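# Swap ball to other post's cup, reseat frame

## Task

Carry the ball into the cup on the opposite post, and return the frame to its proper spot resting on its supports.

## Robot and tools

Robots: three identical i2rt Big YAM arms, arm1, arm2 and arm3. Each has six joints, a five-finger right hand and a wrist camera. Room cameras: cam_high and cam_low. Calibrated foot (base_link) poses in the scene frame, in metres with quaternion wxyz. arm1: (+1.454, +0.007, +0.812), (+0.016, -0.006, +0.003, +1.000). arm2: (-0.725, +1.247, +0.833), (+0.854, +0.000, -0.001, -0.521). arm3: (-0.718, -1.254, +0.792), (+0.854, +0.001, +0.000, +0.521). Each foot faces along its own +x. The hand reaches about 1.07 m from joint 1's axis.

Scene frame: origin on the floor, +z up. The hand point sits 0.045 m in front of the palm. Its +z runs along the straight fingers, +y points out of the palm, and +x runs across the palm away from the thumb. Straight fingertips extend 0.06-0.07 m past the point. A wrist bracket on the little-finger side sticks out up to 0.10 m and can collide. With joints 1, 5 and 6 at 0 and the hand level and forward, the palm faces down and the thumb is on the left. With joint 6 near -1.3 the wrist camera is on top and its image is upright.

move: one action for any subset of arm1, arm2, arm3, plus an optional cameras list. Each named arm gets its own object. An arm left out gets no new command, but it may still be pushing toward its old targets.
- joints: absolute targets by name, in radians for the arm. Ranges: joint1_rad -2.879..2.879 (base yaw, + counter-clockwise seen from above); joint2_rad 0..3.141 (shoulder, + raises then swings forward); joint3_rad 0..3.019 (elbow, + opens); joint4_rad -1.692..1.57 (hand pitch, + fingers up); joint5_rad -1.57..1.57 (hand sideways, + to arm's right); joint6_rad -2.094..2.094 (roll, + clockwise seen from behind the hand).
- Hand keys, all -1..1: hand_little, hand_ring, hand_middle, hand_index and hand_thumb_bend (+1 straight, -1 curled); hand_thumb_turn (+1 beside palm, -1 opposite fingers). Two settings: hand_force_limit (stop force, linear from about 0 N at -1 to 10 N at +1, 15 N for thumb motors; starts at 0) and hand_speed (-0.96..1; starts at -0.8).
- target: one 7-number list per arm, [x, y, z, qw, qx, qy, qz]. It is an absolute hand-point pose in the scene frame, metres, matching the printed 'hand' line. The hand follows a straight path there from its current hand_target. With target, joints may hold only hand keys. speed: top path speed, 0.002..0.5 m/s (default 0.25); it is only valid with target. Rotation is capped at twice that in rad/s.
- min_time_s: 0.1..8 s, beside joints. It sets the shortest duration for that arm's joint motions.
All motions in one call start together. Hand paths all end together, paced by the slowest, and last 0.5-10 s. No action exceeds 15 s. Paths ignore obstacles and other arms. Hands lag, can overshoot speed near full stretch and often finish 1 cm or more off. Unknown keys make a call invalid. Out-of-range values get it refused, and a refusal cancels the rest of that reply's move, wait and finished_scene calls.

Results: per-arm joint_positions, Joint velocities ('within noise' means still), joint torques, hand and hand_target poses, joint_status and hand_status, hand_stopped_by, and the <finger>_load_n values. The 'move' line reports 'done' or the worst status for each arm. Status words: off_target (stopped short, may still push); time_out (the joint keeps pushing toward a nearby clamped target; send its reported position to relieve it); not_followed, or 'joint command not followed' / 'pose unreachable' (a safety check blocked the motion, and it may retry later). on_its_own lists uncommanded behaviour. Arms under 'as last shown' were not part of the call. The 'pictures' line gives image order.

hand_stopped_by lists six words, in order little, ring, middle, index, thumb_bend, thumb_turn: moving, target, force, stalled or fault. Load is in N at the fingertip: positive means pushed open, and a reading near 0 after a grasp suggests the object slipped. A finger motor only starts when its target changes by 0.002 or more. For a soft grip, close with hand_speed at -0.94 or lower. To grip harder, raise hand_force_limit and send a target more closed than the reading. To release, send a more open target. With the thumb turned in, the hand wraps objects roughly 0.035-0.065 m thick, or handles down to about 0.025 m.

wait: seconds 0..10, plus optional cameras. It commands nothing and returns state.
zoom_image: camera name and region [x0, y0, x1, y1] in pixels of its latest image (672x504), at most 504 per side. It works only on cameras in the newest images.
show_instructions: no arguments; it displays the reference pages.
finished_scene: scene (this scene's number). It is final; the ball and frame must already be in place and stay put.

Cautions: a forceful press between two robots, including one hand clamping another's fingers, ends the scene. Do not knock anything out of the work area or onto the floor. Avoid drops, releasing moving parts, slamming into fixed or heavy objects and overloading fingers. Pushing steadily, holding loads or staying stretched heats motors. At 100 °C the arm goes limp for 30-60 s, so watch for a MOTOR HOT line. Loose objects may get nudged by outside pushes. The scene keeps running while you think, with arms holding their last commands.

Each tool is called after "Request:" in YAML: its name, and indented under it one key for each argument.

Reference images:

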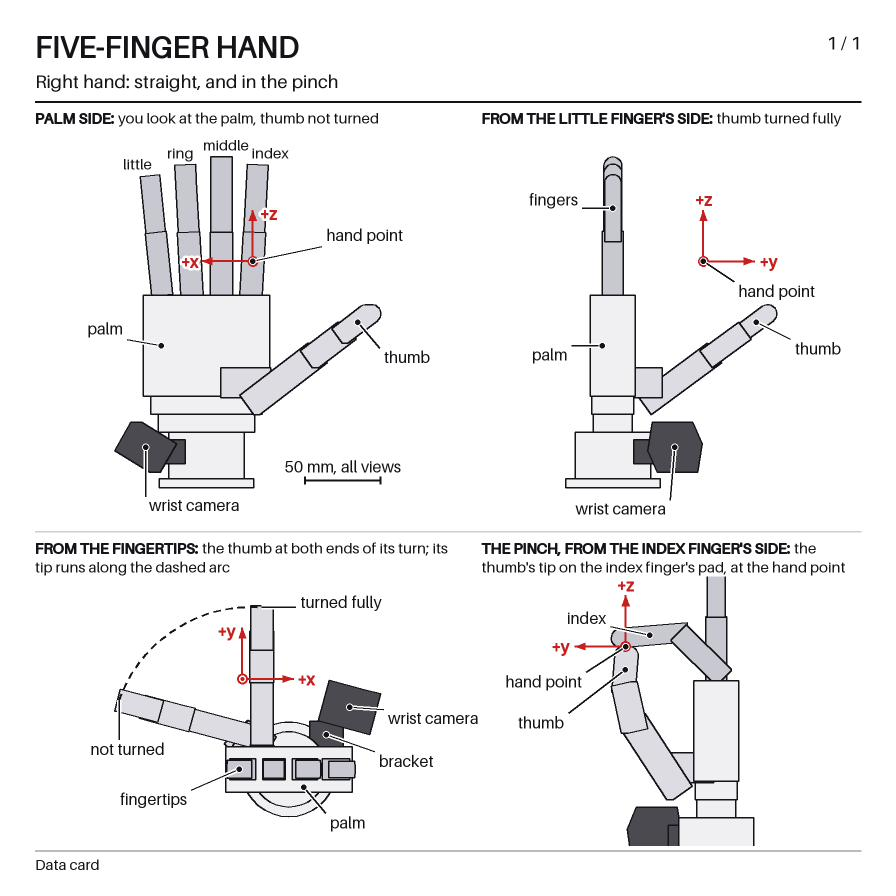

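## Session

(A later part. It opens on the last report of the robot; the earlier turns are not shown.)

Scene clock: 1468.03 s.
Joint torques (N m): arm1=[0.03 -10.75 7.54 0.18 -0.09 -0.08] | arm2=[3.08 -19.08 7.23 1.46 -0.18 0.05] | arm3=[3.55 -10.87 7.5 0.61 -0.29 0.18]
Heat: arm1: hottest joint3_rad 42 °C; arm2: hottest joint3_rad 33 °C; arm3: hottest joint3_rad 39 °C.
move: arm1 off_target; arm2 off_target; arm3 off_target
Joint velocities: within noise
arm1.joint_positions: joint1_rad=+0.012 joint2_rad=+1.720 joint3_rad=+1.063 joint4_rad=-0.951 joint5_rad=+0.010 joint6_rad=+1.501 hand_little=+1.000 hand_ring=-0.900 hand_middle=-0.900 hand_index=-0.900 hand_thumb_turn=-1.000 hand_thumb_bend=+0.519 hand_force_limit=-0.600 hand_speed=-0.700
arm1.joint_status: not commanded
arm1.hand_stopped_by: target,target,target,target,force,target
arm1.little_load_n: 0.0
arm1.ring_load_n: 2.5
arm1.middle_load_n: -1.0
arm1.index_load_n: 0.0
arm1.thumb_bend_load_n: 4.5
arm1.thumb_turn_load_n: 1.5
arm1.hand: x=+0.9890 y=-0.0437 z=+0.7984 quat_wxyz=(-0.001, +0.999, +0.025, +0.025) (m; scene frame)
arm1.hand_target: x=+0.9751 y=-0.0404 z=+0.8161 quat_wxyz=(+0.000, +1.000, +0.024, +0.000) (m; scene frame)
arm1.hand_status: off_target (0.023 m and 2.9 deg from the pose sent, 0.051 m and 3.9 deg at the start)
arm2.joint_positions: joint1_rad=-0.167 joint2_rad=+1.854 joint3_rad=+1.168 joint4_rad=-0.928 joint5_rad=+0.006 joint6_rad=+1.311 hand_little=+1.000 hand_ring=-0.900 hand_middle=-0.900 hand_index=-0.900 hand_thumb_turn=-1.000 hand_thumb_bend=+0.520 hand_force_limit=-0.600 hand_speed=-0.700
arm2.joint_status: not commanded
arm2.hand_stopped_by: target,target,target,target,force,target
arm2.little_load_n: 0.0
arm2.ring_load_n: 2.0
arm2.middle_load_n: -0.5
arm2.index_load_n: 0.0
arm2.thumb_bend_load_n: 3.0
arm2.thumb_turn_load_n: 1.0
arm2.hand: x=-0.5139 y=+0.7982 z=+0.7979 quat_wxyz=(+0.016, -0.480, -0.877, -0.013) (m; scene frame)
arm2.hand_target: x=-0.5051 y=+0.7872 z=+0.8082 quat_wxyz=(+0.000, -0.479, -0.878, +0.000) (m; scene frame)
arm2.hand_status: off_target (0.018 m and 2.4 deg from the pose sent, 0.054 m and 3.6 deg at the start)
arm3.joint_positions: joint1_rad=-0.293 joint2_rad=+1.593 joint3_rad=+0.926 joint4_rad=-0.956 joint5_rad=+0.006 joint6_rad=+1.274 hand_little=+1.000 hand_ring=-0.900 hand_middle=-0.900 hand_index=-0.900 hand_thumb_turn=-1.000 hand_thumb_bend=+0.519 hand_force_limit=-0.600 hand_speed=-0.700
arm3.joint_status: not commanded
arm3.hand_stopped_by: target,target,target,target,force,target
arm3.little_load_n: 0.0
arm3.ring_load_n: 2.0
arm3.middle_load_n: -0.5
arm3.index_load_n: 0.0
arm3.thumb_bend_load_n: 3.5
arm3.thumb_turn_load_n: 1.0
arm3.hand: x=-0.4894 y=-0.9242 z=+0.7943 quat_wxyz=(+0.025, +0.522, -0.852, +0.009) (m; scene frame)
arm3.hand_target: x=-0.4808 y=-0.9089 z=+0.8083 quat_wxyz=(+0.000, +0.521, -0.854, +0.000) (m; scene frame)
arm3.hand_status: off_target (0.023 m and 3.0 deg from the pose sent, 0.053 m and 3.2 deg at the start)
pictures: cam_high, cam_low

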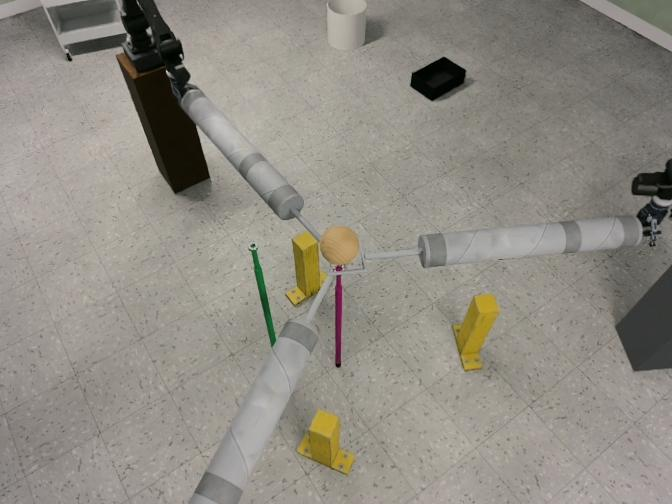

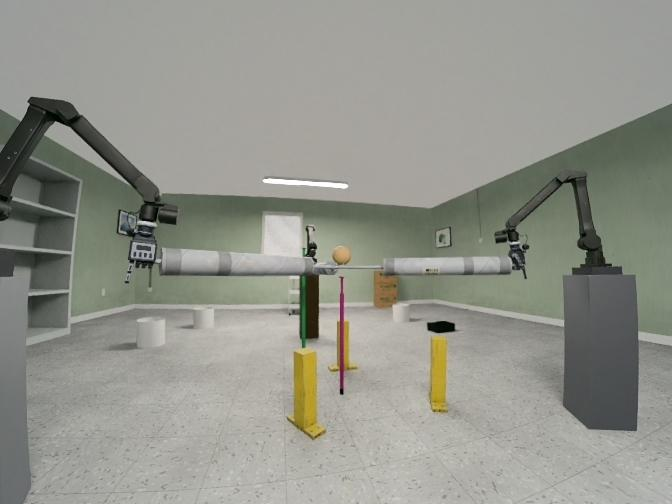

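Request:
move:
  arm1: {"target":[0.9753,-0.0379,0.780,0,0.9997,0.0244,0],"speed":0.04}
  arm2: {"target":[-0.5045,0.7894,0.772,0,0.4787,0.8780,0],"speed":0.04}
  arm3: {"target":[-0.4800,-0.9060,0.776,0.0,-0.5210,0.8536,0.0],"speed":0.04}
  cameras: ["cam_high","cam_low"]

Request:
zoom_image:
  camera: "cam_high"
  region: [304, 214, 376, 286]

Request:
zoom_image:
  camera: "cam_low"
  region: [310, 236, 374, 300]

Scene clock: 1482.50 s.
Joint torques (N m): arm1=[0.15 -10.87 6.94 0.57 -0.12 -0.06] | arm2=[3.08 -19.25 6.63 1.43 -0.17 0.08] | arm3=[3.43 -11.22 6.91 0.61 -0.29 0.18]
Heat: arm1: hottest joint3_rad 40 °C; arm2: hottest joint3_rad 32 °C; arm3: hottest joint3_rad 38 °C.
move: arm1 off_target; arm2 off_target; arm3 off_target
Joint velocities: within noise
arm1.joint_positions: joint1_rad=+0.006 joint2_rad=+1.781 joint3_rad=+1.032 joint4_rad=-0.855 joint5_rad=+0.010 joint6_rad=+1.496 hand_little=+1.000 hand_ring=-0.900 hand_middle=-0.900 hand_index=-0.900 hand_thumb_turn=-1.000 hand_thumb_bend=+0.519 hand_force_limit=-0.600 hand_speed=-0.700
arm1.joint_status: not commanded
arm1.hand_stopped_by: target,target,target,target,force,target
arm1.little_load_n: 0.0
arm1.ring_load_n: 2.5
arm1.middle_load_n: -1.0
arm1.index_load_n: 0.0
arm1.thumb_bend_load_n: 4.5
arm1.thumb_turn_load_n: 1.5
arm1.hand: x=+0.9892 y=-0.0414 z=+0.7636 quat_wxyz=(-0.001, +0.999, +0.025, +0.023) (m; scene frame)
arm1.hand_target: x=+0.9757 y=-0.0379 z=+0.7799 quat_wxyz=(+0.000, +1.000, +0.024, +0.000) (m; scene frame)
arm1.hand_status: off_target (0.022 m and 2.6 deg from the pose sent, 0.024 m and 2.9 deg at the start)
arm2.joint_positions: joint1_rad=-0.164 joint2_rad=+1.911 joint3_rad=+1.139 joint4_rad=-0.838 joint5_rad=+0.006 joint6_rad=+1.311 hand_little=+1.000 hand_ring=-0.900 hand_middle=-0.900 hand_index=-0.900 hand_thumb_turn=-1.000 hand_thumb_bend=+0.520 hand_force_limit=-0.600 hand_speed=-0.700
arm2.joint_status: not commanded
arm2.hand_stopped_by: target,target,target,target,force,target
arm2.little_load_n: 0.0
arm2.ring_load_n: 2.0
arm2.middle_load_n: -0.5
arm2.index_load_n: 0.0
arm2.thumb_bend_load_n: 3.0
arm2.thumb_turn_load_n: 1.0
arm2.hand: x=-0.5131 y=+0.8001 z=+0.7632 quat_wxyz=(+0.015, -0.479, -0.878, -0.011) (m; scene frame)
arm2.hand_target: x=-0.5045 y=+0.7897 z=+0.7722 quat_wxyz=(+0.000, -0.479, -0.878, +0.000) (m; scene frame)
arm2.hand_status: off_target (0.016 m and 2.1 deg from the pose sent, 0.029 m and 2.4 deg at the start)
arm3.joint_positions: joint1_rad=-0.290 joint2_rad=+1.656 joint3_rad=+0.902 joint4_rad=-0.865 joint5_rad=+0.006 joint6_rad=+1.277 hand_little=+1.000 hand_ring=-0.900 hand_middle=-0.900 hand_index=-0.900 hand_thumb_turn=-1.000 hand_thumb_bend=+0.519 hand_force_limit=-0.600 hand_speed=-0.700
arm3.joint_status: not commanded
arm3.hand_stopped_by: target,target,target,target,force,target
arm3.little_load_n: 0.0
arm3.ring_load_n: 2.0
arm3.middle_load_n: -0.5
arm3.index_load_n: 0.0
arm3.thumb_bend_load_n: 3.5
arm3.thumb_turn_load_n: 1.0
arm3.hand: x=-0.4885 y=-0.9212 z=+0.7635 quat_wxyz=(+0.023, +0.523, -0.852, +0.008) (m; scene frame)
arm3.hand_target: x=-0.4802 y=-0.9063 z=+0.7764 quat_wxyz=(+0.000, +0.521, -0.854, +0.000) (m; scene frame)
arm3.hand_status: off_target (0.021 m and 2.8 deg from the pose sent, 0.027 m and 3.0 deg at the start)
pictures: cam_high, cam_low

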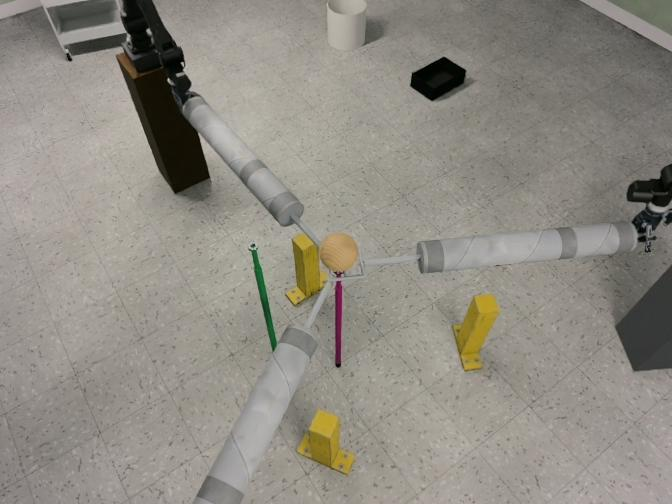

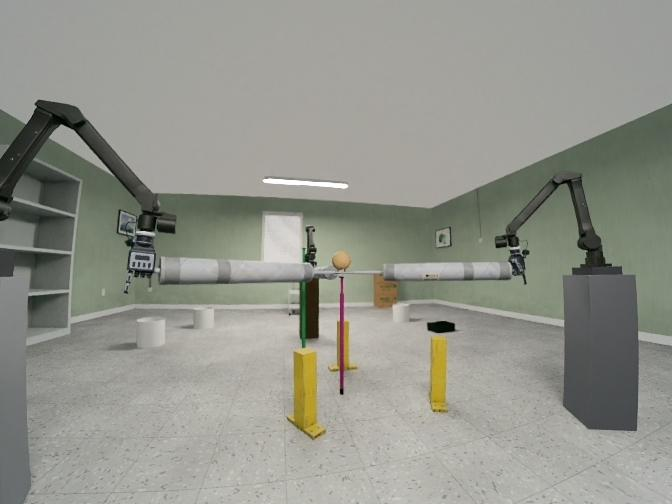

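Scaled by 7.000.

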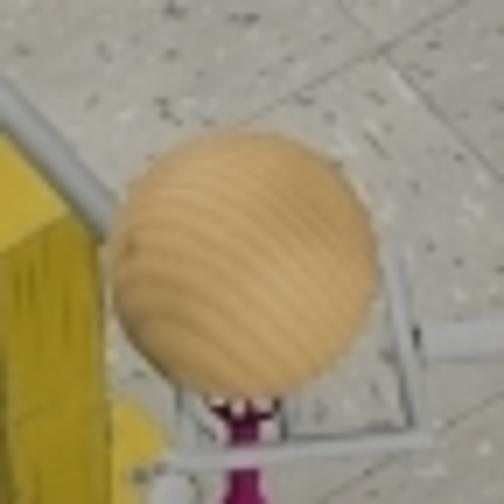

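Scaled by 7.875.

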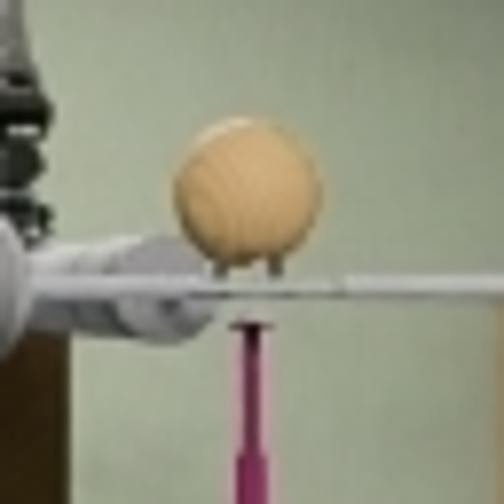

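Request:
move:
  arm1: {"target":[0.9770,-0.0399,0.760,0,0.9997,0.0244,0],"speed":0.03}
  arm2: {"target":[-0.5028,0.7874,0.752,0,0.4787,0.8780,0],"speed":0.03}
  arm3: {"target":[-0.4783,-0.9080,0.756,0.0,-0.5210,0.8536,0.0],"speed":0.03}
  cameras: ["cam_high","cam_low"]

Request:
zoom_image:
  camera: "cam_high"
  region: [304, 224, 376, 296]

Request:
zoom_image:
  camera: "cam_low"
  region: [310, 236, 374, 300]

Scene clock: 1573.13 s.
Joint torques (N m): arm1=[-0.15 -11.4 6.53 0.36 -0.17 -0.06] | arm2=[3.02 -19.43 6.49 1.52 -0.17 0.1] | arm3=[2.84 -11.4 6.46 0.55 -0.27 0.11]
Heat: arm1: hottest joint3_rad 34 °C; arm2: hottest joint2_rad 27 °C; arm3: hottest joint3_rad 35 °C.
move: arm1 off_target; arm2 off_target; arm3 off_target
Joint velocities: within noise
arm1.joint_positions: joint1_rad=+0.006 joint2_rad=+1.813 joint3_rad=+1.015 joint4_rad=-0.802 joint5_rad=+0.010 joint6_rad=+1.496 hand_little=+1.000 hand_ring=-0.900 hand_middle=-0.900 hand_index=-0.900 hand_thumb_turn=-1.000 hand_thumb_bend=+0.519 hand_force_limit=-0.600 hand_speed=-0.700
arm1.joint_status: not commanded
arm1.hand_stopped_by: target,target,target,target,force,target
arm1.little_load_n: 0.0
arm1.ring_load_n: 2.5
arm1.middle_load_n: -1.0
arm1.index_load_n: 0.0
arm1.thumb_bend_load_n: 4.5
arm1.thumb_turn_load_n: 1.5
arm1.hand: x=+0.9898 y=-0.0415 z=+0.7453 quat_wxyz=(-0.001, +0.999, +0.025, +0.021) (m; scene frame)
arm1.hand_target: x=+0.9773 y=-0.0399 z=+0.7600 quat_wxyz=(+0.000, +1.000, +0.024, +0.000) (m; scene frame)
arm1.hand_status: off_target (0.020 m and 2.4 deg from the pose sent, 0.013 m and 2.6 deg at the start)
arm2.joint_positions: joint1_rad=-0.162 joint2_rad=+1.952 joint3_rad=+1.136 joint4_rad=-0.797 joint5_rad=+0.006 joint6_rad=+1.311 hand_little=+1.000 hand_ring=-0.900 hand_middle=-0.900 hand_index=-0.900 hand_thumb_turn=-1.000 hand_thumb_bend=+0.520 hand_force_limit=-0.600 hand_speed=-0.700
arm2.joint_status: not commanded
arm2.hand_stopped_by: target,target,target,target,force,target
arm2.little_load_n: 0.0
arm2.ring_load_n: 2.0
arm2.middle_load_n: -0.5
arm2.index_load_n: 0.0
arm2.thumb_bend_load_n: 3.0
arm2.thumb_turn_load_n: 0.5
arm2.hand: x=-0.5120 y=+0.8001 z=+0.7430 quat_wxyz=(+0.016, -0.478, -0.878, -0.013) (m; scene frame)
arm2.hand_target: x=-0.5028 y=+0.7877 z=+0.7524 quat_wxyz=(+0.000, -0.479, -0.878, +0.000) (m; scene frame)
arm2.hand_status: off_target (0.018 m and 2.4 deg from the pose sent, 0.020 m and 2.1 deg at the start)
arm3.joint_positions: joint1_rad=-0.290 joint2_rad=+1.695 joint3_rad=+0.886 joint4_rad=-0.807 joint5_rad=+0.006 joint6_rad=+1.277 hand_little=+1.000 hand_ring=-0.900 hand_middle=-0.900 hand_index=-0.900 hand_thumb_turn=-1.000 hand_thumb_bend=+0.519 hand_force_limit=-0.600 hand_speed=-0.700
arm3.joint_status: not commanded
arm3.hand_stopped_by: target,target,target,target,force,target
arm3.little_load_n: 0.0
arm3.ring_load_n: 1.5
arm3.middle_load_n: -0.5
arm3.index_load_n: 0.0
arm3.thumb_bend_load_n: 3.5
arm3.thumb_turn_load_n: 1.0
arm3.hand: x=-0.4880 y=-0.9207 z=+0.7446 quat_wxyz=(+0.021, +0.523, -0.852, +0.008) (m; scene frame)
arm3.hand_target: x=-0.4784 y=-0.9082 z=+0.7563 quat_wxyz=(+0.000, +0.521, -0.854, +0.000) (m; scene frame)
arm3.hand_status: off_target (0.020 m and 2.6 deg from the pose sent, 0.018 m and 2.8 deg at the start)
pictures: cam_high, cam_low

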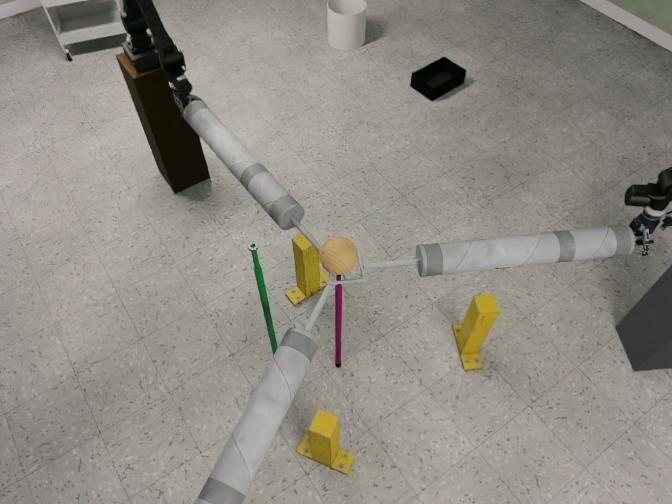

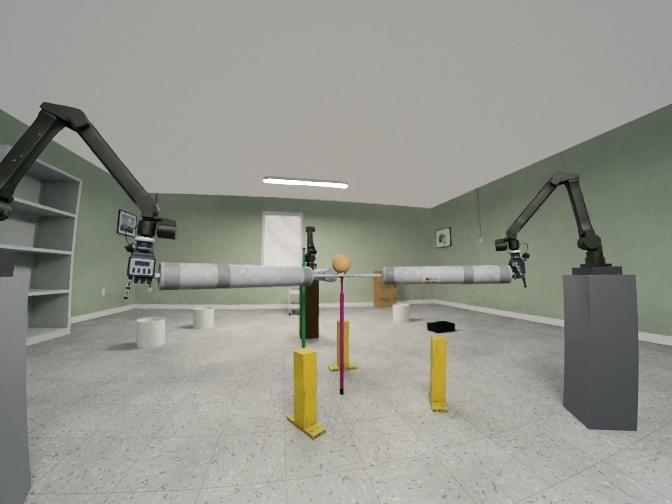

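Scaled by 7.000.

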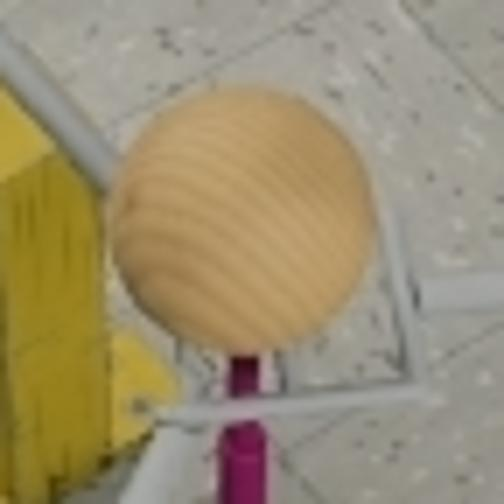

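Scaled by 7.875.

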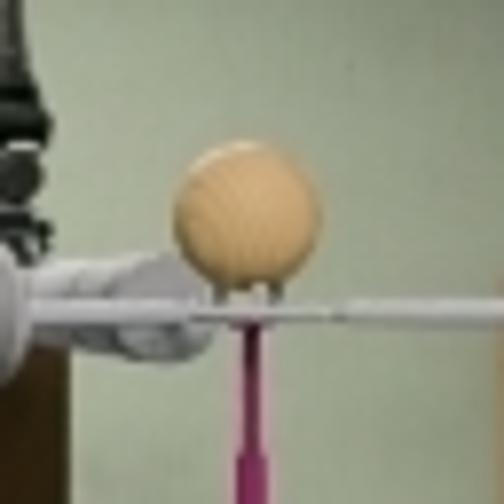

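Request:
move:
  arm1: {"target":[0.9765,-0.0469,0.746,0,0.9997,0.0244,0],"speed":0.03}
  arm2: {"target":[-0.5033,0.7804,0.739,0,0.4787,0.8780,0],"speed":0.03}
  arm3: {"target":[-0.4788,-0.9150,0.742,0.0,-0.5210,0.8536,0.0],"speed":0.03}
  cameras: ["cam_high","cam_low"]

Request:
zoom_image:
  camera: "cam_high"
  region: [304, 224, 376, 296]

Request:
zoom_image:
  camera: "cam_low"
  region: [310, 236, 374, 300]

Scene clock: 1590.17 s.
Joint torques (N m): arm1=[1.49 -10.93 6.26 0.4 -0.17 0.05] | arm2=[2.61 -19.55 7.41 1.2 -0.16 0.04] | arm3=[2.2 -11.28 5.89 0.4 -0.26 0.02]
Heat: arm1: hottest joint3_rad 33 °C; arm2: hottest joint3_rad 28 °C; arm3: hottest joint3_rad 34 °C.
move: arm1 off_target; arm2 off_target; arm3 off_target
Joint velocities: within noise
arm1.joint_positions: joint1_rad=+0.008 joint2_rad=+1.842 joint3_rad=+1.009 joint4_rad=-0.766 joint5_rad=+0.010 joint6_rad=+1.501 hand_little=+1.000 hand_ring=-0.900 hand_middle=-0.900 hand_index=-0.900 hand_thumb_turn=-1.000 hand_thumb_bend=+0.519 hand_force_limit=-0.600 hand_speed=-0.700
arm1.joint_status: not commanded
arm1.hand_stopped_by: target,target,target,target,force,target
arm1.little_load_n: 0.0
arm1.ring_load_n: 2.5
arm1.middle_load_n: -0.5
arm1.index_load_n: 0.0
arm1.thumb_bend_load_n: 4.5
arm1.thumb_turn_load_n: 1.0
arm1.hand: x=+0.9892 y=-0.0420 z=+0.7316 quat_wxyz=(-0.001, +1.000, +0.023, +0.020) (m; scene frame)
arm1.hand_target: x=+0.9769 y=-0.0470 z=+0.7460 quat_wxyz=(+0.000, +1.000, +0.024, +0.000) (m; scene frame)
arm1.hand_status: off_target (0.020 m and 2.3 deg from the pose sent, 0.014 m and 2.4 deg at the start)
arm2.joint_positions: joint1_rad=-0.162 joint2_rad=+1.986 joint3_rad=+1.136 joint4_rad=-0.770 joint5_rad=+0.006 joint6_rad=+1.311 hand_little=+1.000 hand_ring=-0.900 hand_middle=-0.900 hand_index=-0.900 hand_thumb_turn=-1.000 hand_thumb_bend=+0.520 hand_force_limit=-0.600 hand_speed=-0.700
arm2.joint_status: not commanded
arm2.hand_stopped_by: target,target,target,target,force,target
arm2.little_load_n: 0.0
arm2.ring_load_n: 2.0
arm2.middle_load_n: -0.5
arm2.index_load_n: 0.0
arm2.thumb_bend_load_n: 3.5
arm2.thumb_turn_load_n: 1.0
arm2.hand: x=-0.5121 y=+0.8005 z=+0.7272 quat_wxyz=(+0.019, -0.478, -0.878, -0.015) (m; scene frame)
arm2.hand_target: x=-0.5034 y=+0.7810 z=+0.7396 quat_wxyz=(+0.000, -0.479, -0.878, +0.000) (m; scene frame)
arm2.hand_status: off_target (0.025 m and 2.8 deg from the pose sent, 0.022 m and 2.4 deg at the start)
arm3.joint_positions: joint1_rad=-0.291 joint2_rad=+1.712 joint3_rad=+0.866 joint4_rad=-0.757 joint5_rad=+0.006 joint6_rad=+1.277 hand_little=+1.000 hand_ring=-0.900 hand_middle=-0.900 hand_index=-0.900 hand_thumb_turn=-1.000 hand_thumb_bend=+0.519 hand_force_limit=-0.600 hand_speed=-0.700
arm3.joint_status: not commanded
arm3.hand_stopped_by: target,target,target,target,force,target
arm3.little_load_n: 0.0
arm3.ring_load_n: 1.0
arm3.middle_load_n: -0.5
arm3.index_load_n: 0.0
arm3.thumb_bend_load_n: 3.5
arm3.thumb_turn_load_n: 1.0
arm3.hand: x=-0.4882 y=-0.9217 z=+0.7327 quat_wxyz=(+0.015, +0.522, -0.853, +0.006) (m; scene frame)
arm3.hand_target: x=-0.4790 y=-0.9151 z=+0.7420 quat_wxyz=(+0.000, +0.521, -0.853, +0.000) (m; scene frame)
arm3.hand_status: off_target (0.015 m and 1.9 deg from the pose sent, 0.011 m and 2.6 deg at the start)
pictures: cam_high, cam_low

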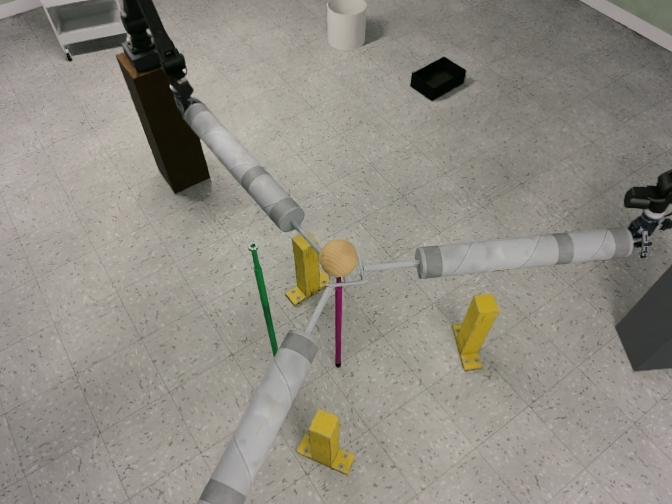

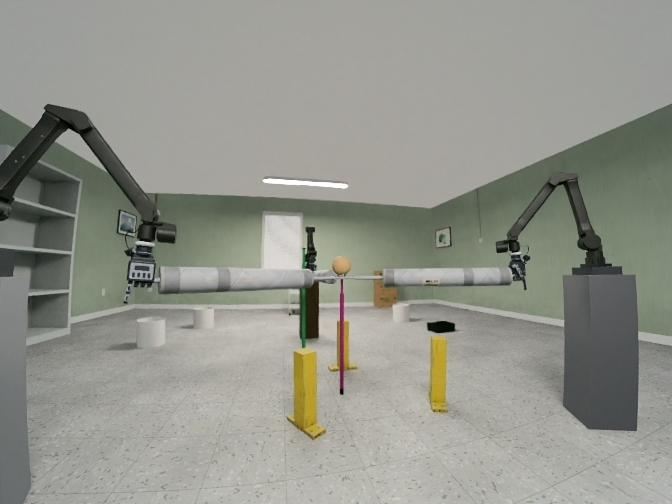

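Scaled by 7.000.

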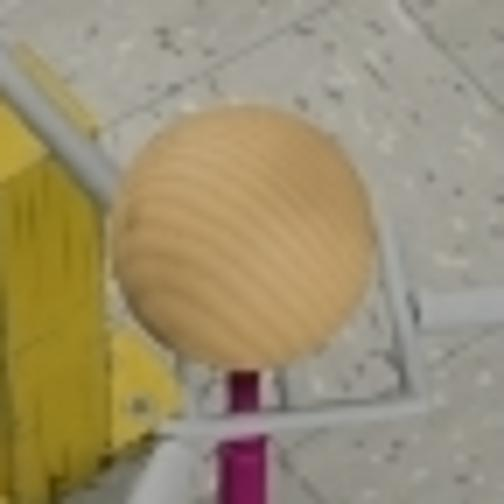

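Scaled by 7.875.

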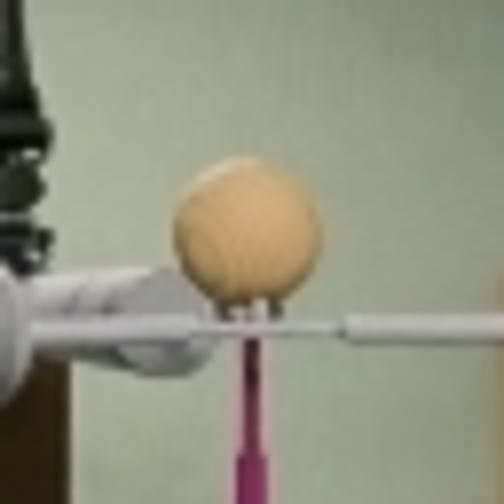

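Request:
move:
  arm1: {"target":[0.9735,-0.0539,0.745,0,0.9997,0.0244,0],"speed":0.03}
  arm2: {"target":[-0.5068,0.7734,0.740,0,0.4787,0.8780,0],"speed":0.03}
  arm3: {"target":[-0.4823,-0.9220,0.741,0.0,-0.5210,0.8536,0.0],"speed":0.03}
  cameras: ["cam_high","cam_low"]

Request:
zoom_image:
  camera: "cam_high"
  region: [304, 224, 376, 296]

Request:
zoom_image:
  camera: "cam_low"
  region: [310, 236, 374, 300]

Scene clock: 1602.20 s.
Joint torques (N m): arm1=[0.85 -11.28 6.76 0.16 -0.08 -0.01] | arm2=[1.55 -18.96 8.55 0.7 -0.13 -0.08] | arm3=[1.96 -12.16 5.31 0.12 -0.14 -0.04]
Heat: arm1: hottest joint3_rad 33 °C; arm2: hottest joint2_rad 28 °C; arm3: hottest joint3_rad 35 °C.
move: arm1 off_target; arm2 off_target; arm3 off_target
Joint velocities: within noise
arm1.joint_positions: joint1_rad=+0.022 joint2_rad=+1.846 joint3_rad=+1.009 joint4_rad=-0.761 joint5_rad=+0.010 joint6_rad=+1.517 hand_little=+1.000 hand_ring=-0.900 hand_middle=-0.900 hand_index=-0.900 hand_thumb_turn=-1.000 hand_thumb_bend=+0.519 hand_force_limit=-0.600 hand_speed=-0.700
arm1.joint_status: not commanded
arm1.hand_stopped_by: target,target,target,target,force,target
arm1.little_load_n: 0.0
arm1.ring_load_n: 2.5
arm1.middle_load_n: -0.5
arm1.index_load_n: 0.5
arm1.thumb_bend_load_n: 4.5
arm1.thumb_turn_load_n: 1.5
arm1.hand: x=+0.9884 y=-0.0481 z=+0.7300 quat_wxyz=(-0.001, +1.000, +0.022, +0.020) (m; scene frame)
arm1.hand_target: x=+0.9739 y=-0.0539 z=+0.7451 quat_wxyz=(+0.000, +1.000, +0.024, +0.000) (m; scene frame)
arm1.hand_status: off_target (0.022 m and 2.3 deg from the pose sent, 0.024 m and 2.3 deg at the start)
arm2.joint_positions: joint1_rad=-0.162 joint2_rad=+1.988 joint3_rad=+1.137 joint4_rad=-0.768 joint5_rad=+0.006 joint6_rad=+1.311 hand_little=+1.000 hand_ring=-0.900 hand_middle=-0.900 hand_index=-0.900 hand_thumb_turn=-1.000 hand_thumb_bend=+0.520 hand_force_limit=-0.600 hand_speed=-0.700
arm2.joint_status: not commanded
arm2.hand_stopped_by: target,target,target,target,force,target
arm2.little_load_n: 0.0
arm2.ring_load_n: 1.5
arm2.middle_load_n: -0.5
arm2.index_load_n: 0.0
arm2.thumb_bend_load_n: 3.0
arm2.thumb_turn_load_n: 1.0
arm2.hand: x=-0.5117 y=+0.7996 z=+0.7271 quat_wxyz=(+0.018, -0.478, -0.878, -0.014) (m; scene frame)
arm2.hand_target: x=-0.5072 y=+0.7743 z=+0.7407 quat_wxyz=(+0.000, -0.479, -0.878, +0.000) (m; scene frame)
arm2.hand_status: off_target (0.030 m and 2.6 deg from the pose sent, 0.030 m and 2.7 deg at the start)
arm3.joint_positions: joint1_rad=-0.294 joint2_rad=+1.712 joint3_rad=+0.850 joint4_rad=-0.740 joint5_rad=+0.003 joint6_rad=+1.277 hand_little=+1.000 hand_ring=-0.900 hand_middle=-0.900 hand_index=-0.900 hand_thumb_turn=-1.000 hand_thumb_bend=+0.519 hand_force_limit=-0.600 hand_speed=-0.700
arm3.joint_status: not commanded
arm3.hand_stopped_by: target,target,target,target,force,target
arm3.little_load_n: 0.0
arm3.ring_load_n: 1.5
arm3.middle_load_n: -0.5
arm3.index_load_n: 0.0
arm3.thumb_bend_load_n: 4.0
arm3.thumb_turn_load_n: 1.0
arm3.hand: x=-0.4906 y=-0.9251 z=+0.7290 quat_wxyz=(+0.015, +0.521, -0.854, +0.005) (m; scene frame)
arm3.hand_target: x=-0.4824 y=-0.9220 z=+0.7408 quat_wxyz=(+0.000, +0.521, -0.854, +0.000) (m; scene frame)
arm3.hand_status: off_target (0.015 m and 1.8 deg from the pose sent, 0.010 m and 1.9 deg at the start)
pictures: cam_high, cam_low

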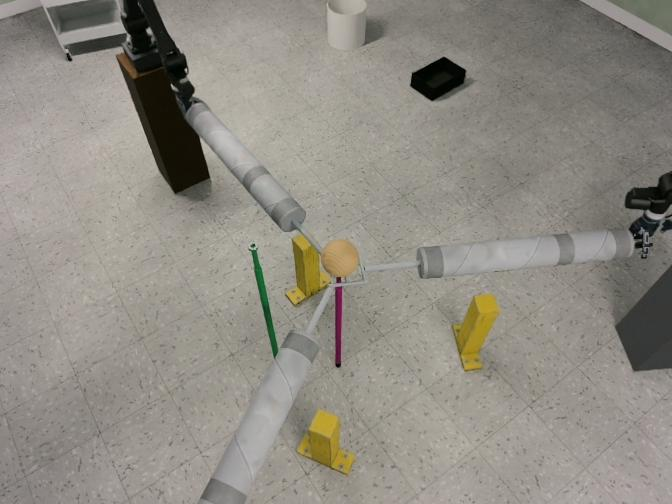

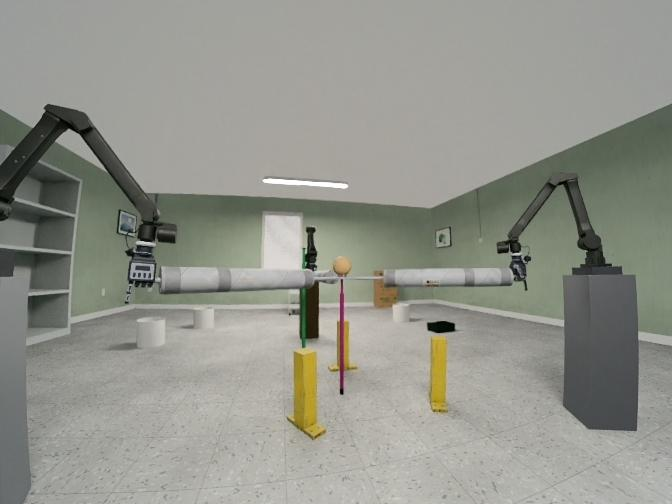

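Scaled by 7.000.

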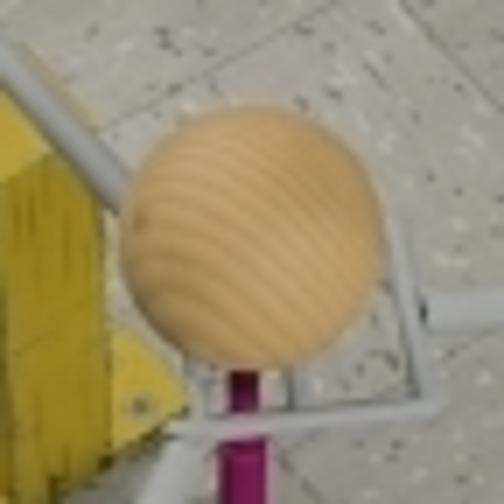

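Scaled by 7.875.

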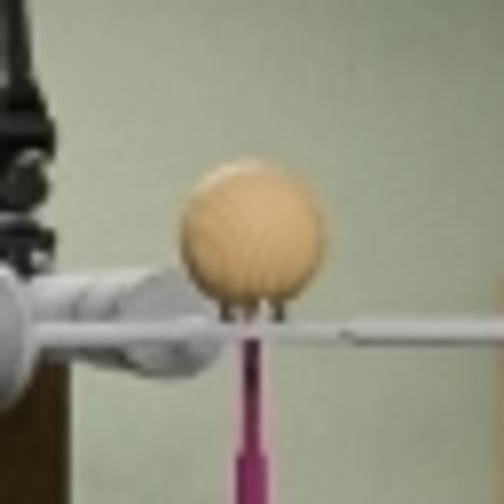

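Request:
move:
  arm1: {"target":[0.9735,-0.0529,0.731,0,0.9997,0.0244,0],"speed":0.03}
  arm2: {"target":[-0.5068,0.7744,0.727,0,0.4787,0.8780,0],"speed":0.03}
  arm3: {"target":[-0.4823,-0.9210,0.728,0.0,-0.5210,0.8536,0.0],"speed":0.03}
  cameras: ["cam_high","cam_low"]

Request:
zoom_image:
  camera: "cam_high"
  region: [304, 224, 376, 296]

Request:
zoom_image:
  camera: "cam_low"
  region: [310, 236, 374, 300]

Scene clock: 1620.97 s.
Joint torques (N m): arm1=[1.26 -10.93 6.12 0.35 -0.14 0.01] | arm2=[1.67 -18.78 8.02 1.14 -0.13 -0.08] | arm3=[2.2 -10.75 5.34 0.42 -0.15 -0.02]
Heat: arm1: hottest joint3_rad 33 °C; arm2: hottest joint2_rad 28 °C; arm3: hottest joint3_rad 34 °C.
move: arm1 off_target; arm2 off_target; arm3 done
Joint velocities: within noise
arm1.joint_positions: joint1_rad=+0.022 joint2_rad=+1.871 joint3_rad=+1.009 joint4_rad=-0.733 joint5_rad=+0.010 joint6_rad=+1.518 hand_little=+1.000 hand_ring=-0.900 hand_middle=-0.900 hand_index=-0.900 hand_thumb_turn=-1.000 hand_thumb_bend=+0.519 hand_force_limit=-0.600 hand_speed=-0.700
arm1.joint_status: not commanded
arm1.hand_stopped_by: target,target,target,target,force,target
arm1.little_load_n: 0.0
arm1.ring_load_n: 1.5
arm1.middle_load_n: -1.0
arm1.index_load_n: 0.0
arm1.thumb_bend_load_n: 4.5
arm1.thumb_turn_load_n: 1.5
arm1.hand: x=+0.9861 y=-0.0481 z=+0.7194 quat_wxyz=(-0.001, +1.000, +0.021, +0.018) (m; scene frame)
arm1.hand_target: x=+0.9738 y=-0.0529 z=+0.7312 quat_wxyz=(+0.000, +1.000, +0.024, +0.000) (m; scene frame)
arm1.hand_status: off_target (0.018 m and 2.1 deg from the pose sent, 0.016 m and 2.3 deg at the start)
arm2.joint_positions: joint1_rad=-0.162 joint2_rad=+2.008 joint3_rad=+1.137 joint4_rad=-0.748 joint5_rad=+0.006 joint6_rad=+1.311 hand_little=+1.000 hand_ring=-0.900 hand_middle=-0.900 hand_index=-0.900 hand_thumb_turn=-1.000 hand_thumb_bend=+0.520 hand_force_limit=-0.600 hand_speed=-0.700
arm2.joint_status: not commanded
arm2.hand_stopped_by: target,target,target,target,force,target
arm2.little_load_n: 0.0
arm2.ring_load_n: 1.5
arm2.middle_load_n: -1.0
arm2.index_load_n: 0.0
arm2.thumb_bend_load_n: 3.0
arm2.thumb_turn_load_n: 1.0
arm2.hand: x=-0.5116 y=+0.7991 z=+0.7176 quat_wxyz=(+0.018, -0.478, -0.878, -0.014) (m; scene frame)
arm2.hand_target: x=-0.5071 y=+0.7752 z=+0.7276 quat_wxyz=(+0.000, -0.479, -0.878, +0.000) (m; scene frame)
arm2.hand_status: off_target (0.027 m and 2.6 deg from the pose sent, 0.026 m and 2.6 deg at the start)
arm3.joint_positions: joint1_rad=-0.296 joint2_rad=+1.725 joint3_rad=+0.842 joint4_rad=-0.711 joint5_rad=+0.003 joint6_rad=+1.277 hand_little=+1.000 hand_ring=-0.900 hand_middle=-0.900 hand_index=-0.900 hand_thumb_turn=-1.000 hand_thumb_bend=+0.519 hand_force_limit=-0.600 hand_speed=-0.700
arm3.joint_status: not commanded
arm3.hand_stopped_by: target,target,target,target,force,target
arm3.little_load_n: 0.0
arm3.ring_load_n: 1.5
arm3.middle_load_n: -0.5
arm3.index_load_n: 0.0
arm3.thumb_bend_load_n: 4.0
arm3.thumb_turn_load_n: 1.0
arm3.hand: x=-0.4896 y=-0.9247 z=+0.7224 quat_wxyz=(+0.011, +0.520, -0.854, +0.004) (m; scene frame)
arm3.hand_target: x=-0.4823 y=-0.9211 z=+0.7280 quat_wxyz=(+0.000, +0.521, -0.854, +0.000) (m; scene frame)
arm3.hand_status: done (0.010 m and 1.3 deg from the pose sent, 0.009 m and 1.8 deg at the start)
pictures: cam_high, cam_low

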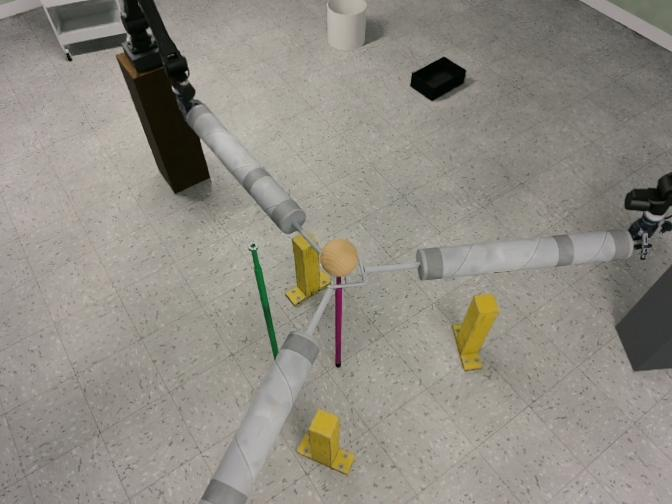

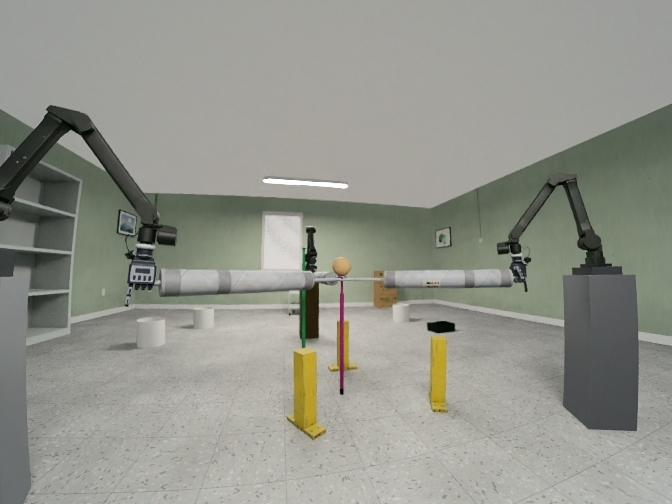

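Scaled by 7.000.

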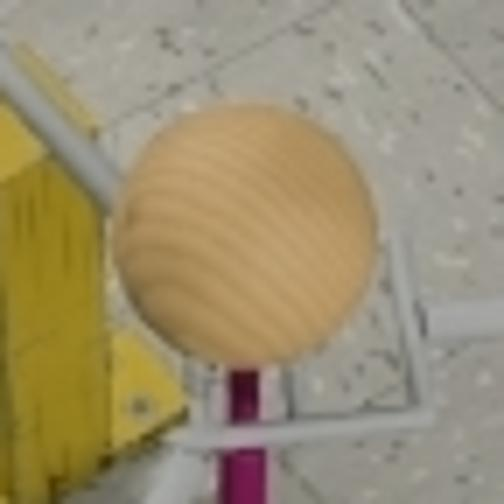

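Scaled by 7.875.

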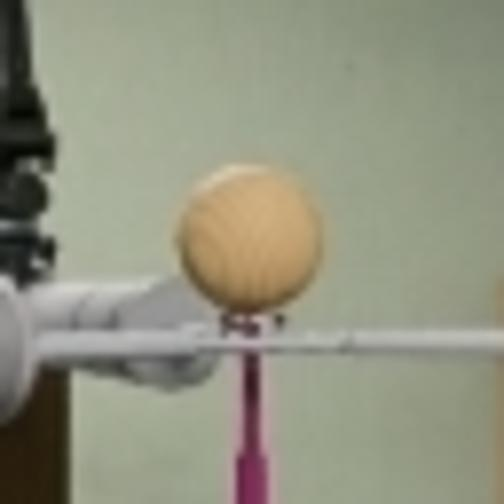

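Request:
move:
  arm1: {"target":[0.9735,-0.0519,0.713,0,0.9997,0.0244,0],"speed":0.03}
  arm2: {"target":[-0.5068,0.7754,0.709,0,0.4787,0.8780,0],"speed":0.03}
  arm3: {"target":[-0.4823,-0.9200,0.710,0.0,-0.5210,0.8536,0.0],"speed":0.03}
  cameras: ["cam_high","cam_low"]

Request:
zoom_image:
  camera: "cam_high"
  region: [304, 224, 376, 296]

Request:
zoom_image:
  camera: "cam_low"
  region: [310, 236, 374, 300]

Scene clock: 1630.60 s.
Joint torques (N m): arm1=[0.79 -11.81 5.52 0.5 -0.15 0.01] | arm2=[1.79 -19.08 7.41 1.2 -0.14 -0.07] | arm3=[2.32 -10.99 5.01 0.46 -0.15 -0.01]
Heat: arm1: hottest joint3_rad 32 °C; arm2: hottest joint2_rad 27 °C; arm3: hottest joint3_rad 34 °C.
move: arm1 off_target; arm2 off_target; arm3 done
Joint velocities: within noise
arm1.joint_positions: joint1_rad=+0.022 joint2_rad=+1.912 joint3_rad=+1.009 joint4_rad=-0.693 joint5_rad=+0.010 joint6_rad=+1.518 hand_little=+1.000 hand_ring=-0.900 hand_middle=-0.900 hand_index=-0.900 hand_thumb_turn=-1.000 hand_thumb_bend=+0.519 hand_force_limit=-0.600 hand_speed=-0.700
arm1.joint_status: not commanded
arm1.hand_stopped_by: target,target,target,target,force,target
arm1.little_load_n: 0.0
arm1.ring_load_n: 2.0
arm1.middle_load_n: -1.0
arm1.index_load_n: 0.0
arm1.thumb_bend_load_n: 4.5
arm1.thumb_turn_load_n: 1.5
arm1.hand: x=+0.9851 y=-0.0482 z=+0.7017 quat_wxyz=(-0.001, +1.000, +0.021, +0.019) (m; scene frame)
arm1.hand_target: x=+0.9737 y=-0.0519 z=+0.7131 quat_wxyz=(+0.000, +1.000, +0.024, +0.000) (m; scene frame)
arm1.hand_status: off_target (0.017 m and 2.2 deg from the pose sent, 0.015 m and 2.1 deg at the start)
arm2.joint_positions: joint1_rad=-0.162 joint2_rad=+2.044 joint3_rad=+1.137 joint4_rad=-0.710 joint5_rad=+0.006 joint6_rad=+1.311 hand_little=+1.000 hand_ring=-0.900 hand_middle=-0.900 hand_index=-0.900 hand_thumb_turn=-1.000 hand_thumb_bend=+0.520 hand_force_limit=-0.600 hand_speed=-0.700
arm2.joint_status: not commanded
arm2.hand_stopped_by: target,target,target,target,force,target
arm2.little_load_n: 0.0
arm2.ring_load_n: 1.5
arm2.middle_load_n: -0.5
arm2.index_load_n: 0.0
arm2.thumb_bend_load_n: 3.5
arm2.thumb_turn_load_n: 1.0
arm2.hand: x=-0.5113 y=+0.7978 z=+0.7008 quat_wxyz=(+0.017, -0.478, -0.878, -0.014) (m; scene frame)
arm2.hand_target: x=-0.5071 y=+0.7761 z=+0.7095 quat_wxyz=(+0.000, -0.479, -0.878, +0.000) (m; scene frame)
arm2.hand_status: off_target (0.024 m and 2.5 deg from the pose sent, 0.026 m and 2.6 deg at the start)
arm3.joint_positions: joint1_rad=-0.296 joint2_rad=+1.769 joint3_rad=+0.835 joint4_rad=-0.661 joint5_rad=+0.003 joint6_rad=+1.277 hand_little=+1.000 hand_ring=-0.900 hand_middle=-0.900 hand_index=-0.900 hand_thumb_turn=-1.000 hand_thumb_bend=+0.519 hand_force_limit=-0.600 hand_speed=-0.700
arm3.joint_status: not commanded
arm3.hand_stopped_by: target,target,target,target,force,target
arm3.little_load_n: 0.0
arm3.ring_load_n: 1.0
arm3.middle_load_n: -0.5
arm3.index_load_n: 0.0
arm3.thumb_bend_load_n: 3.5
arm3.thumb_turn_load_n: 1.0
arm3.hand: x=-0.4895 y=-0.9246 z=+0.7045 quat_wxyz=(+0.011, +0.520, -0.854, +0.004) (m; scene frame)
arm3.hand_target: x=-0.4823 y=-0.9201 z=+0.7100 quat_wxyz=(+0.000, +0.521, -0.854, +0.000) (m; scene frame)
arm3.hand_status: done (0.010 m and 1.4 deg from the pose sent, 0.015 m and 1.3 deg at the start)
pictures: cam_high, cam_low

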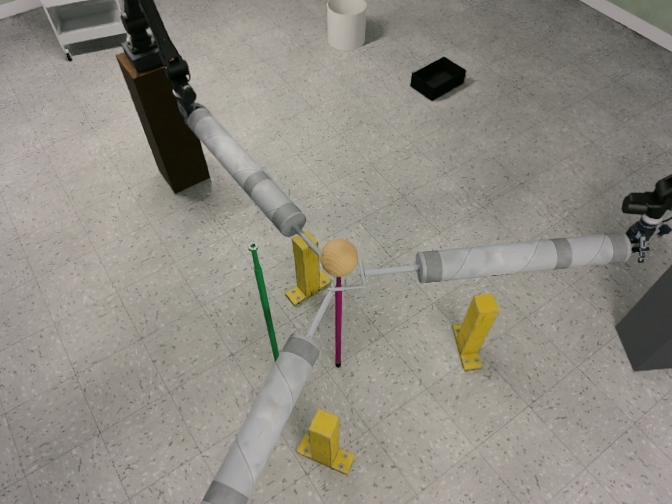

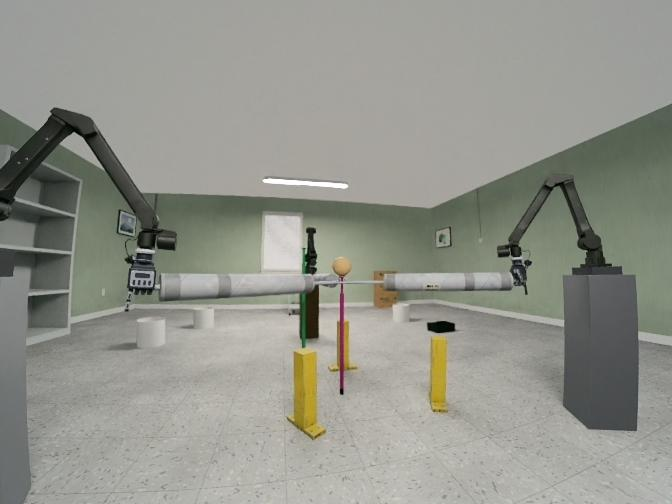

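Scaled by 7.000.

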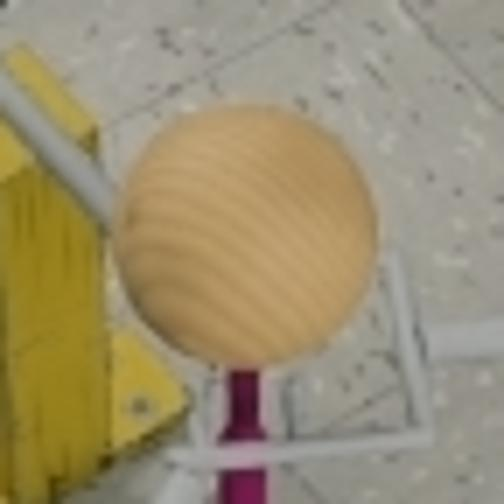

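Scaled by 7.875.

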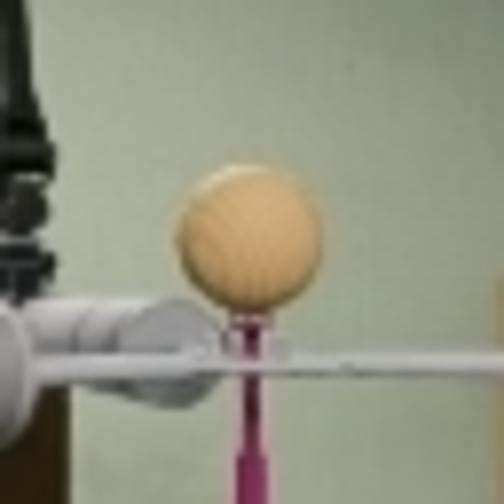

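Request:
move:
  arm1: {"target":[0.9735,-0.0519,0.698,0,0.9997,0.0244,0],"speed":0.03}
  arm2: {"target":[-0.5068,0.7754,0.694,0,0.4787,0.8780,0],"speed":0.03}
  arm3: {"target":[-0.4823,-0.9200,0.694,0.0,-0.5210,0.8536,0.0],"speed":0.03}
  cameras: ["cam_high","cam_low"]

Request:
zoom_image:
  camera: "cam_high"
  region: [304, 240, 376, 312]

Request:
zoom_image:
  camera: "cam_low"
  region: [310, 246, 374, 310]

Scene clock: 1645.07 s.
Joint torques (N m): arm1=[0.56 -11.46 5.24 0.4 -0.11 0] | arm2=[1.79 -19.25 7.2 1.2 -0.14 -0.07] | arm3=[2.32 -11.16 4.67 0.46 -0.15 -0.01]
Heat: arm1: hottest joint3_rad 32 °C; arm2: hottest joint2_rad 28 °C; arm3: hottest joint3_rad 33 °C.
move: arm1 off_target; arm2 off_target; arm3 done
Joint velocities: within noise
arm1.joint_positions: joint1_rad=+0.022 joint2_rad=+1.944 joint3_rad=+1.005 joint4_rad=-0.654 joint5_rad=+0.010 joint6_rad=+1.518 hand_little=+1.000 hand_ring=-0.900 hand_middle=-0.900 hand_index=-0.900 hand_thumb_turn=-1.000 hand_thumb_bend=+0.519 hand_force_limit=-0.600 hand_speed=-0.700
arm1.joint_status: not commanded
arm1.hand_stopped_by: target,target,target,target,force,target
arm1.little_load_n: 0.0
arm1.ring_load_n: 2.0
arm1.middle_load_n: -1.0
arm1.index_load_n: 0.5
arm1.thumb_bend_load_n: 4.5
arm1.thumb_turn_load_n: 1.5
arm1.hand: x=+0.9847 y=-0.0483 z=+0.6872 quat_wxyz=(-0.001, +1.000, +0.021, +0.018) (m; scene frame)
arm1.hand_target: x=+0.9735 y=-0.0519 z=+0.6981 quat_wxyz=(+0.000, +1.000, +0.024, +0.000) (m; scene frame)
arm1.hand_status: off_target (0.016 m and 2.0 deg from the pose sent, 0.013 m and 2.2 deg at the start)
arm2.joint_positions: joint1_rad=-0.162 joint2_rad=+2.075 joint3_rad=+1.137 joint4_rad=-0.678 joint5_rad=+0.006 joint6_rad=+1.311 hand_little=+1.000 hand_ring=-0.900 hand_middle=-0.900 hand_index=-0.900 hand_thumb_turn=-1.000 hand_thumb_bend=+0.520 hand_force_limit=-0.600 hand_speed=-0.700
arm2.joint_status: not commanded
arm2.hand_stopped_by: target,target,target,target,force,target
arm2.little_load_n: 0.0
arm2.ring_load_n: 1.5
arm2.middle_load_n: -0.5
arm2.index_load_n: 0.0
arm2.thumb_bend_load_n: 3.5
arm2.thumb_turn_load_n: 0.5
arm2.hand: x=-0.5113 y=+0.7978 z=+0.6862 quat_wxyz=(+0.017, -0.478, -0.878, -0.013) (m; scene frame)
arm2.hand_target: x=-0.5071 y=+0.7761 z=+0.6945 quat_wxyz=(+0.000, -0.479, -0.878, +0.000) (m; scene frame)
arm2.hand_status: off_target (0.024 m and 2.5 deg from the pose sent, 0.024 m and 2.5 deg at the start)
arm3.joint_positions: joint1_rad=-0.296 joint2_rad=+1.808 joint3_rad=+0.830 joint4_rad=-0.615 joint5_rad=+0.003 joint6_rad=+1.277 hand_little=+1.000 hand_ring=-0.900 hand_middle=-0.900 hand_index=-0.900 hand_thumb_turn=-1.000 hand_thumb_bend=+0.519 hand_force_limit=-0.600 hand_speed=-0.700
arm3.joint_status: not commanded
arm3.hand_stopped_by: target,target,target,target,force,target
arm3.little_load_n: 0.0
arm3.ring_load_n: 1.0
arm3.middle_load_n: -0.5
arm3.index_load_n: 0.0
arm3.thumb_bend_load_n: 4.0
arm3.thumb_turn_load_n: 1.0
arm3.hand: x=-0.4892 y=-0.9242 z=+0.6890 quat_wxyz=(+0.011, +0.520, -0.854, +0.004) (m; scene frame)
arm3.hand_target: x=-0.4822 y=-0.9200 z=+0.6941 quat_wxyz=(+0.000, +0.521, -0.854, +0.000) (m; scene frame)
arm3.hand_status: done (0.010 m and 1.3 deg from the pose sent, 0.014 m and 1.4 deg at the start)
pictures: cam_high, cam_low

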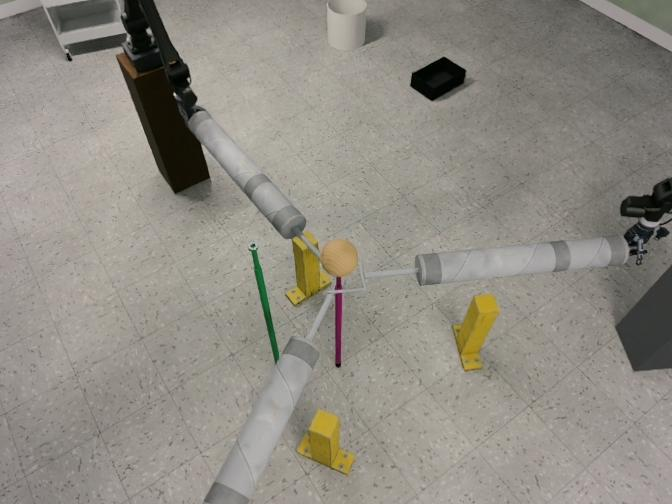

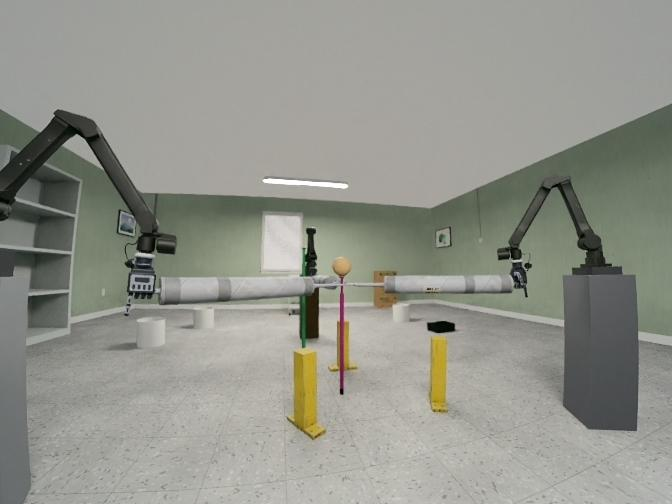

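Scaled by 7.000.

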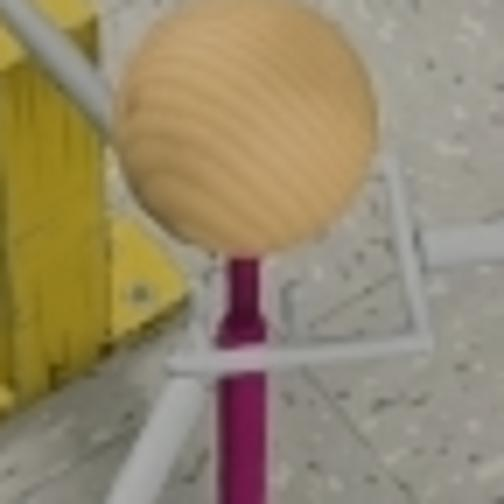

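Scaled by 7.875.

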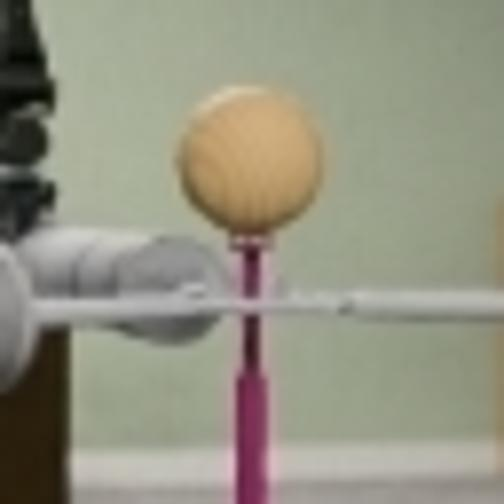

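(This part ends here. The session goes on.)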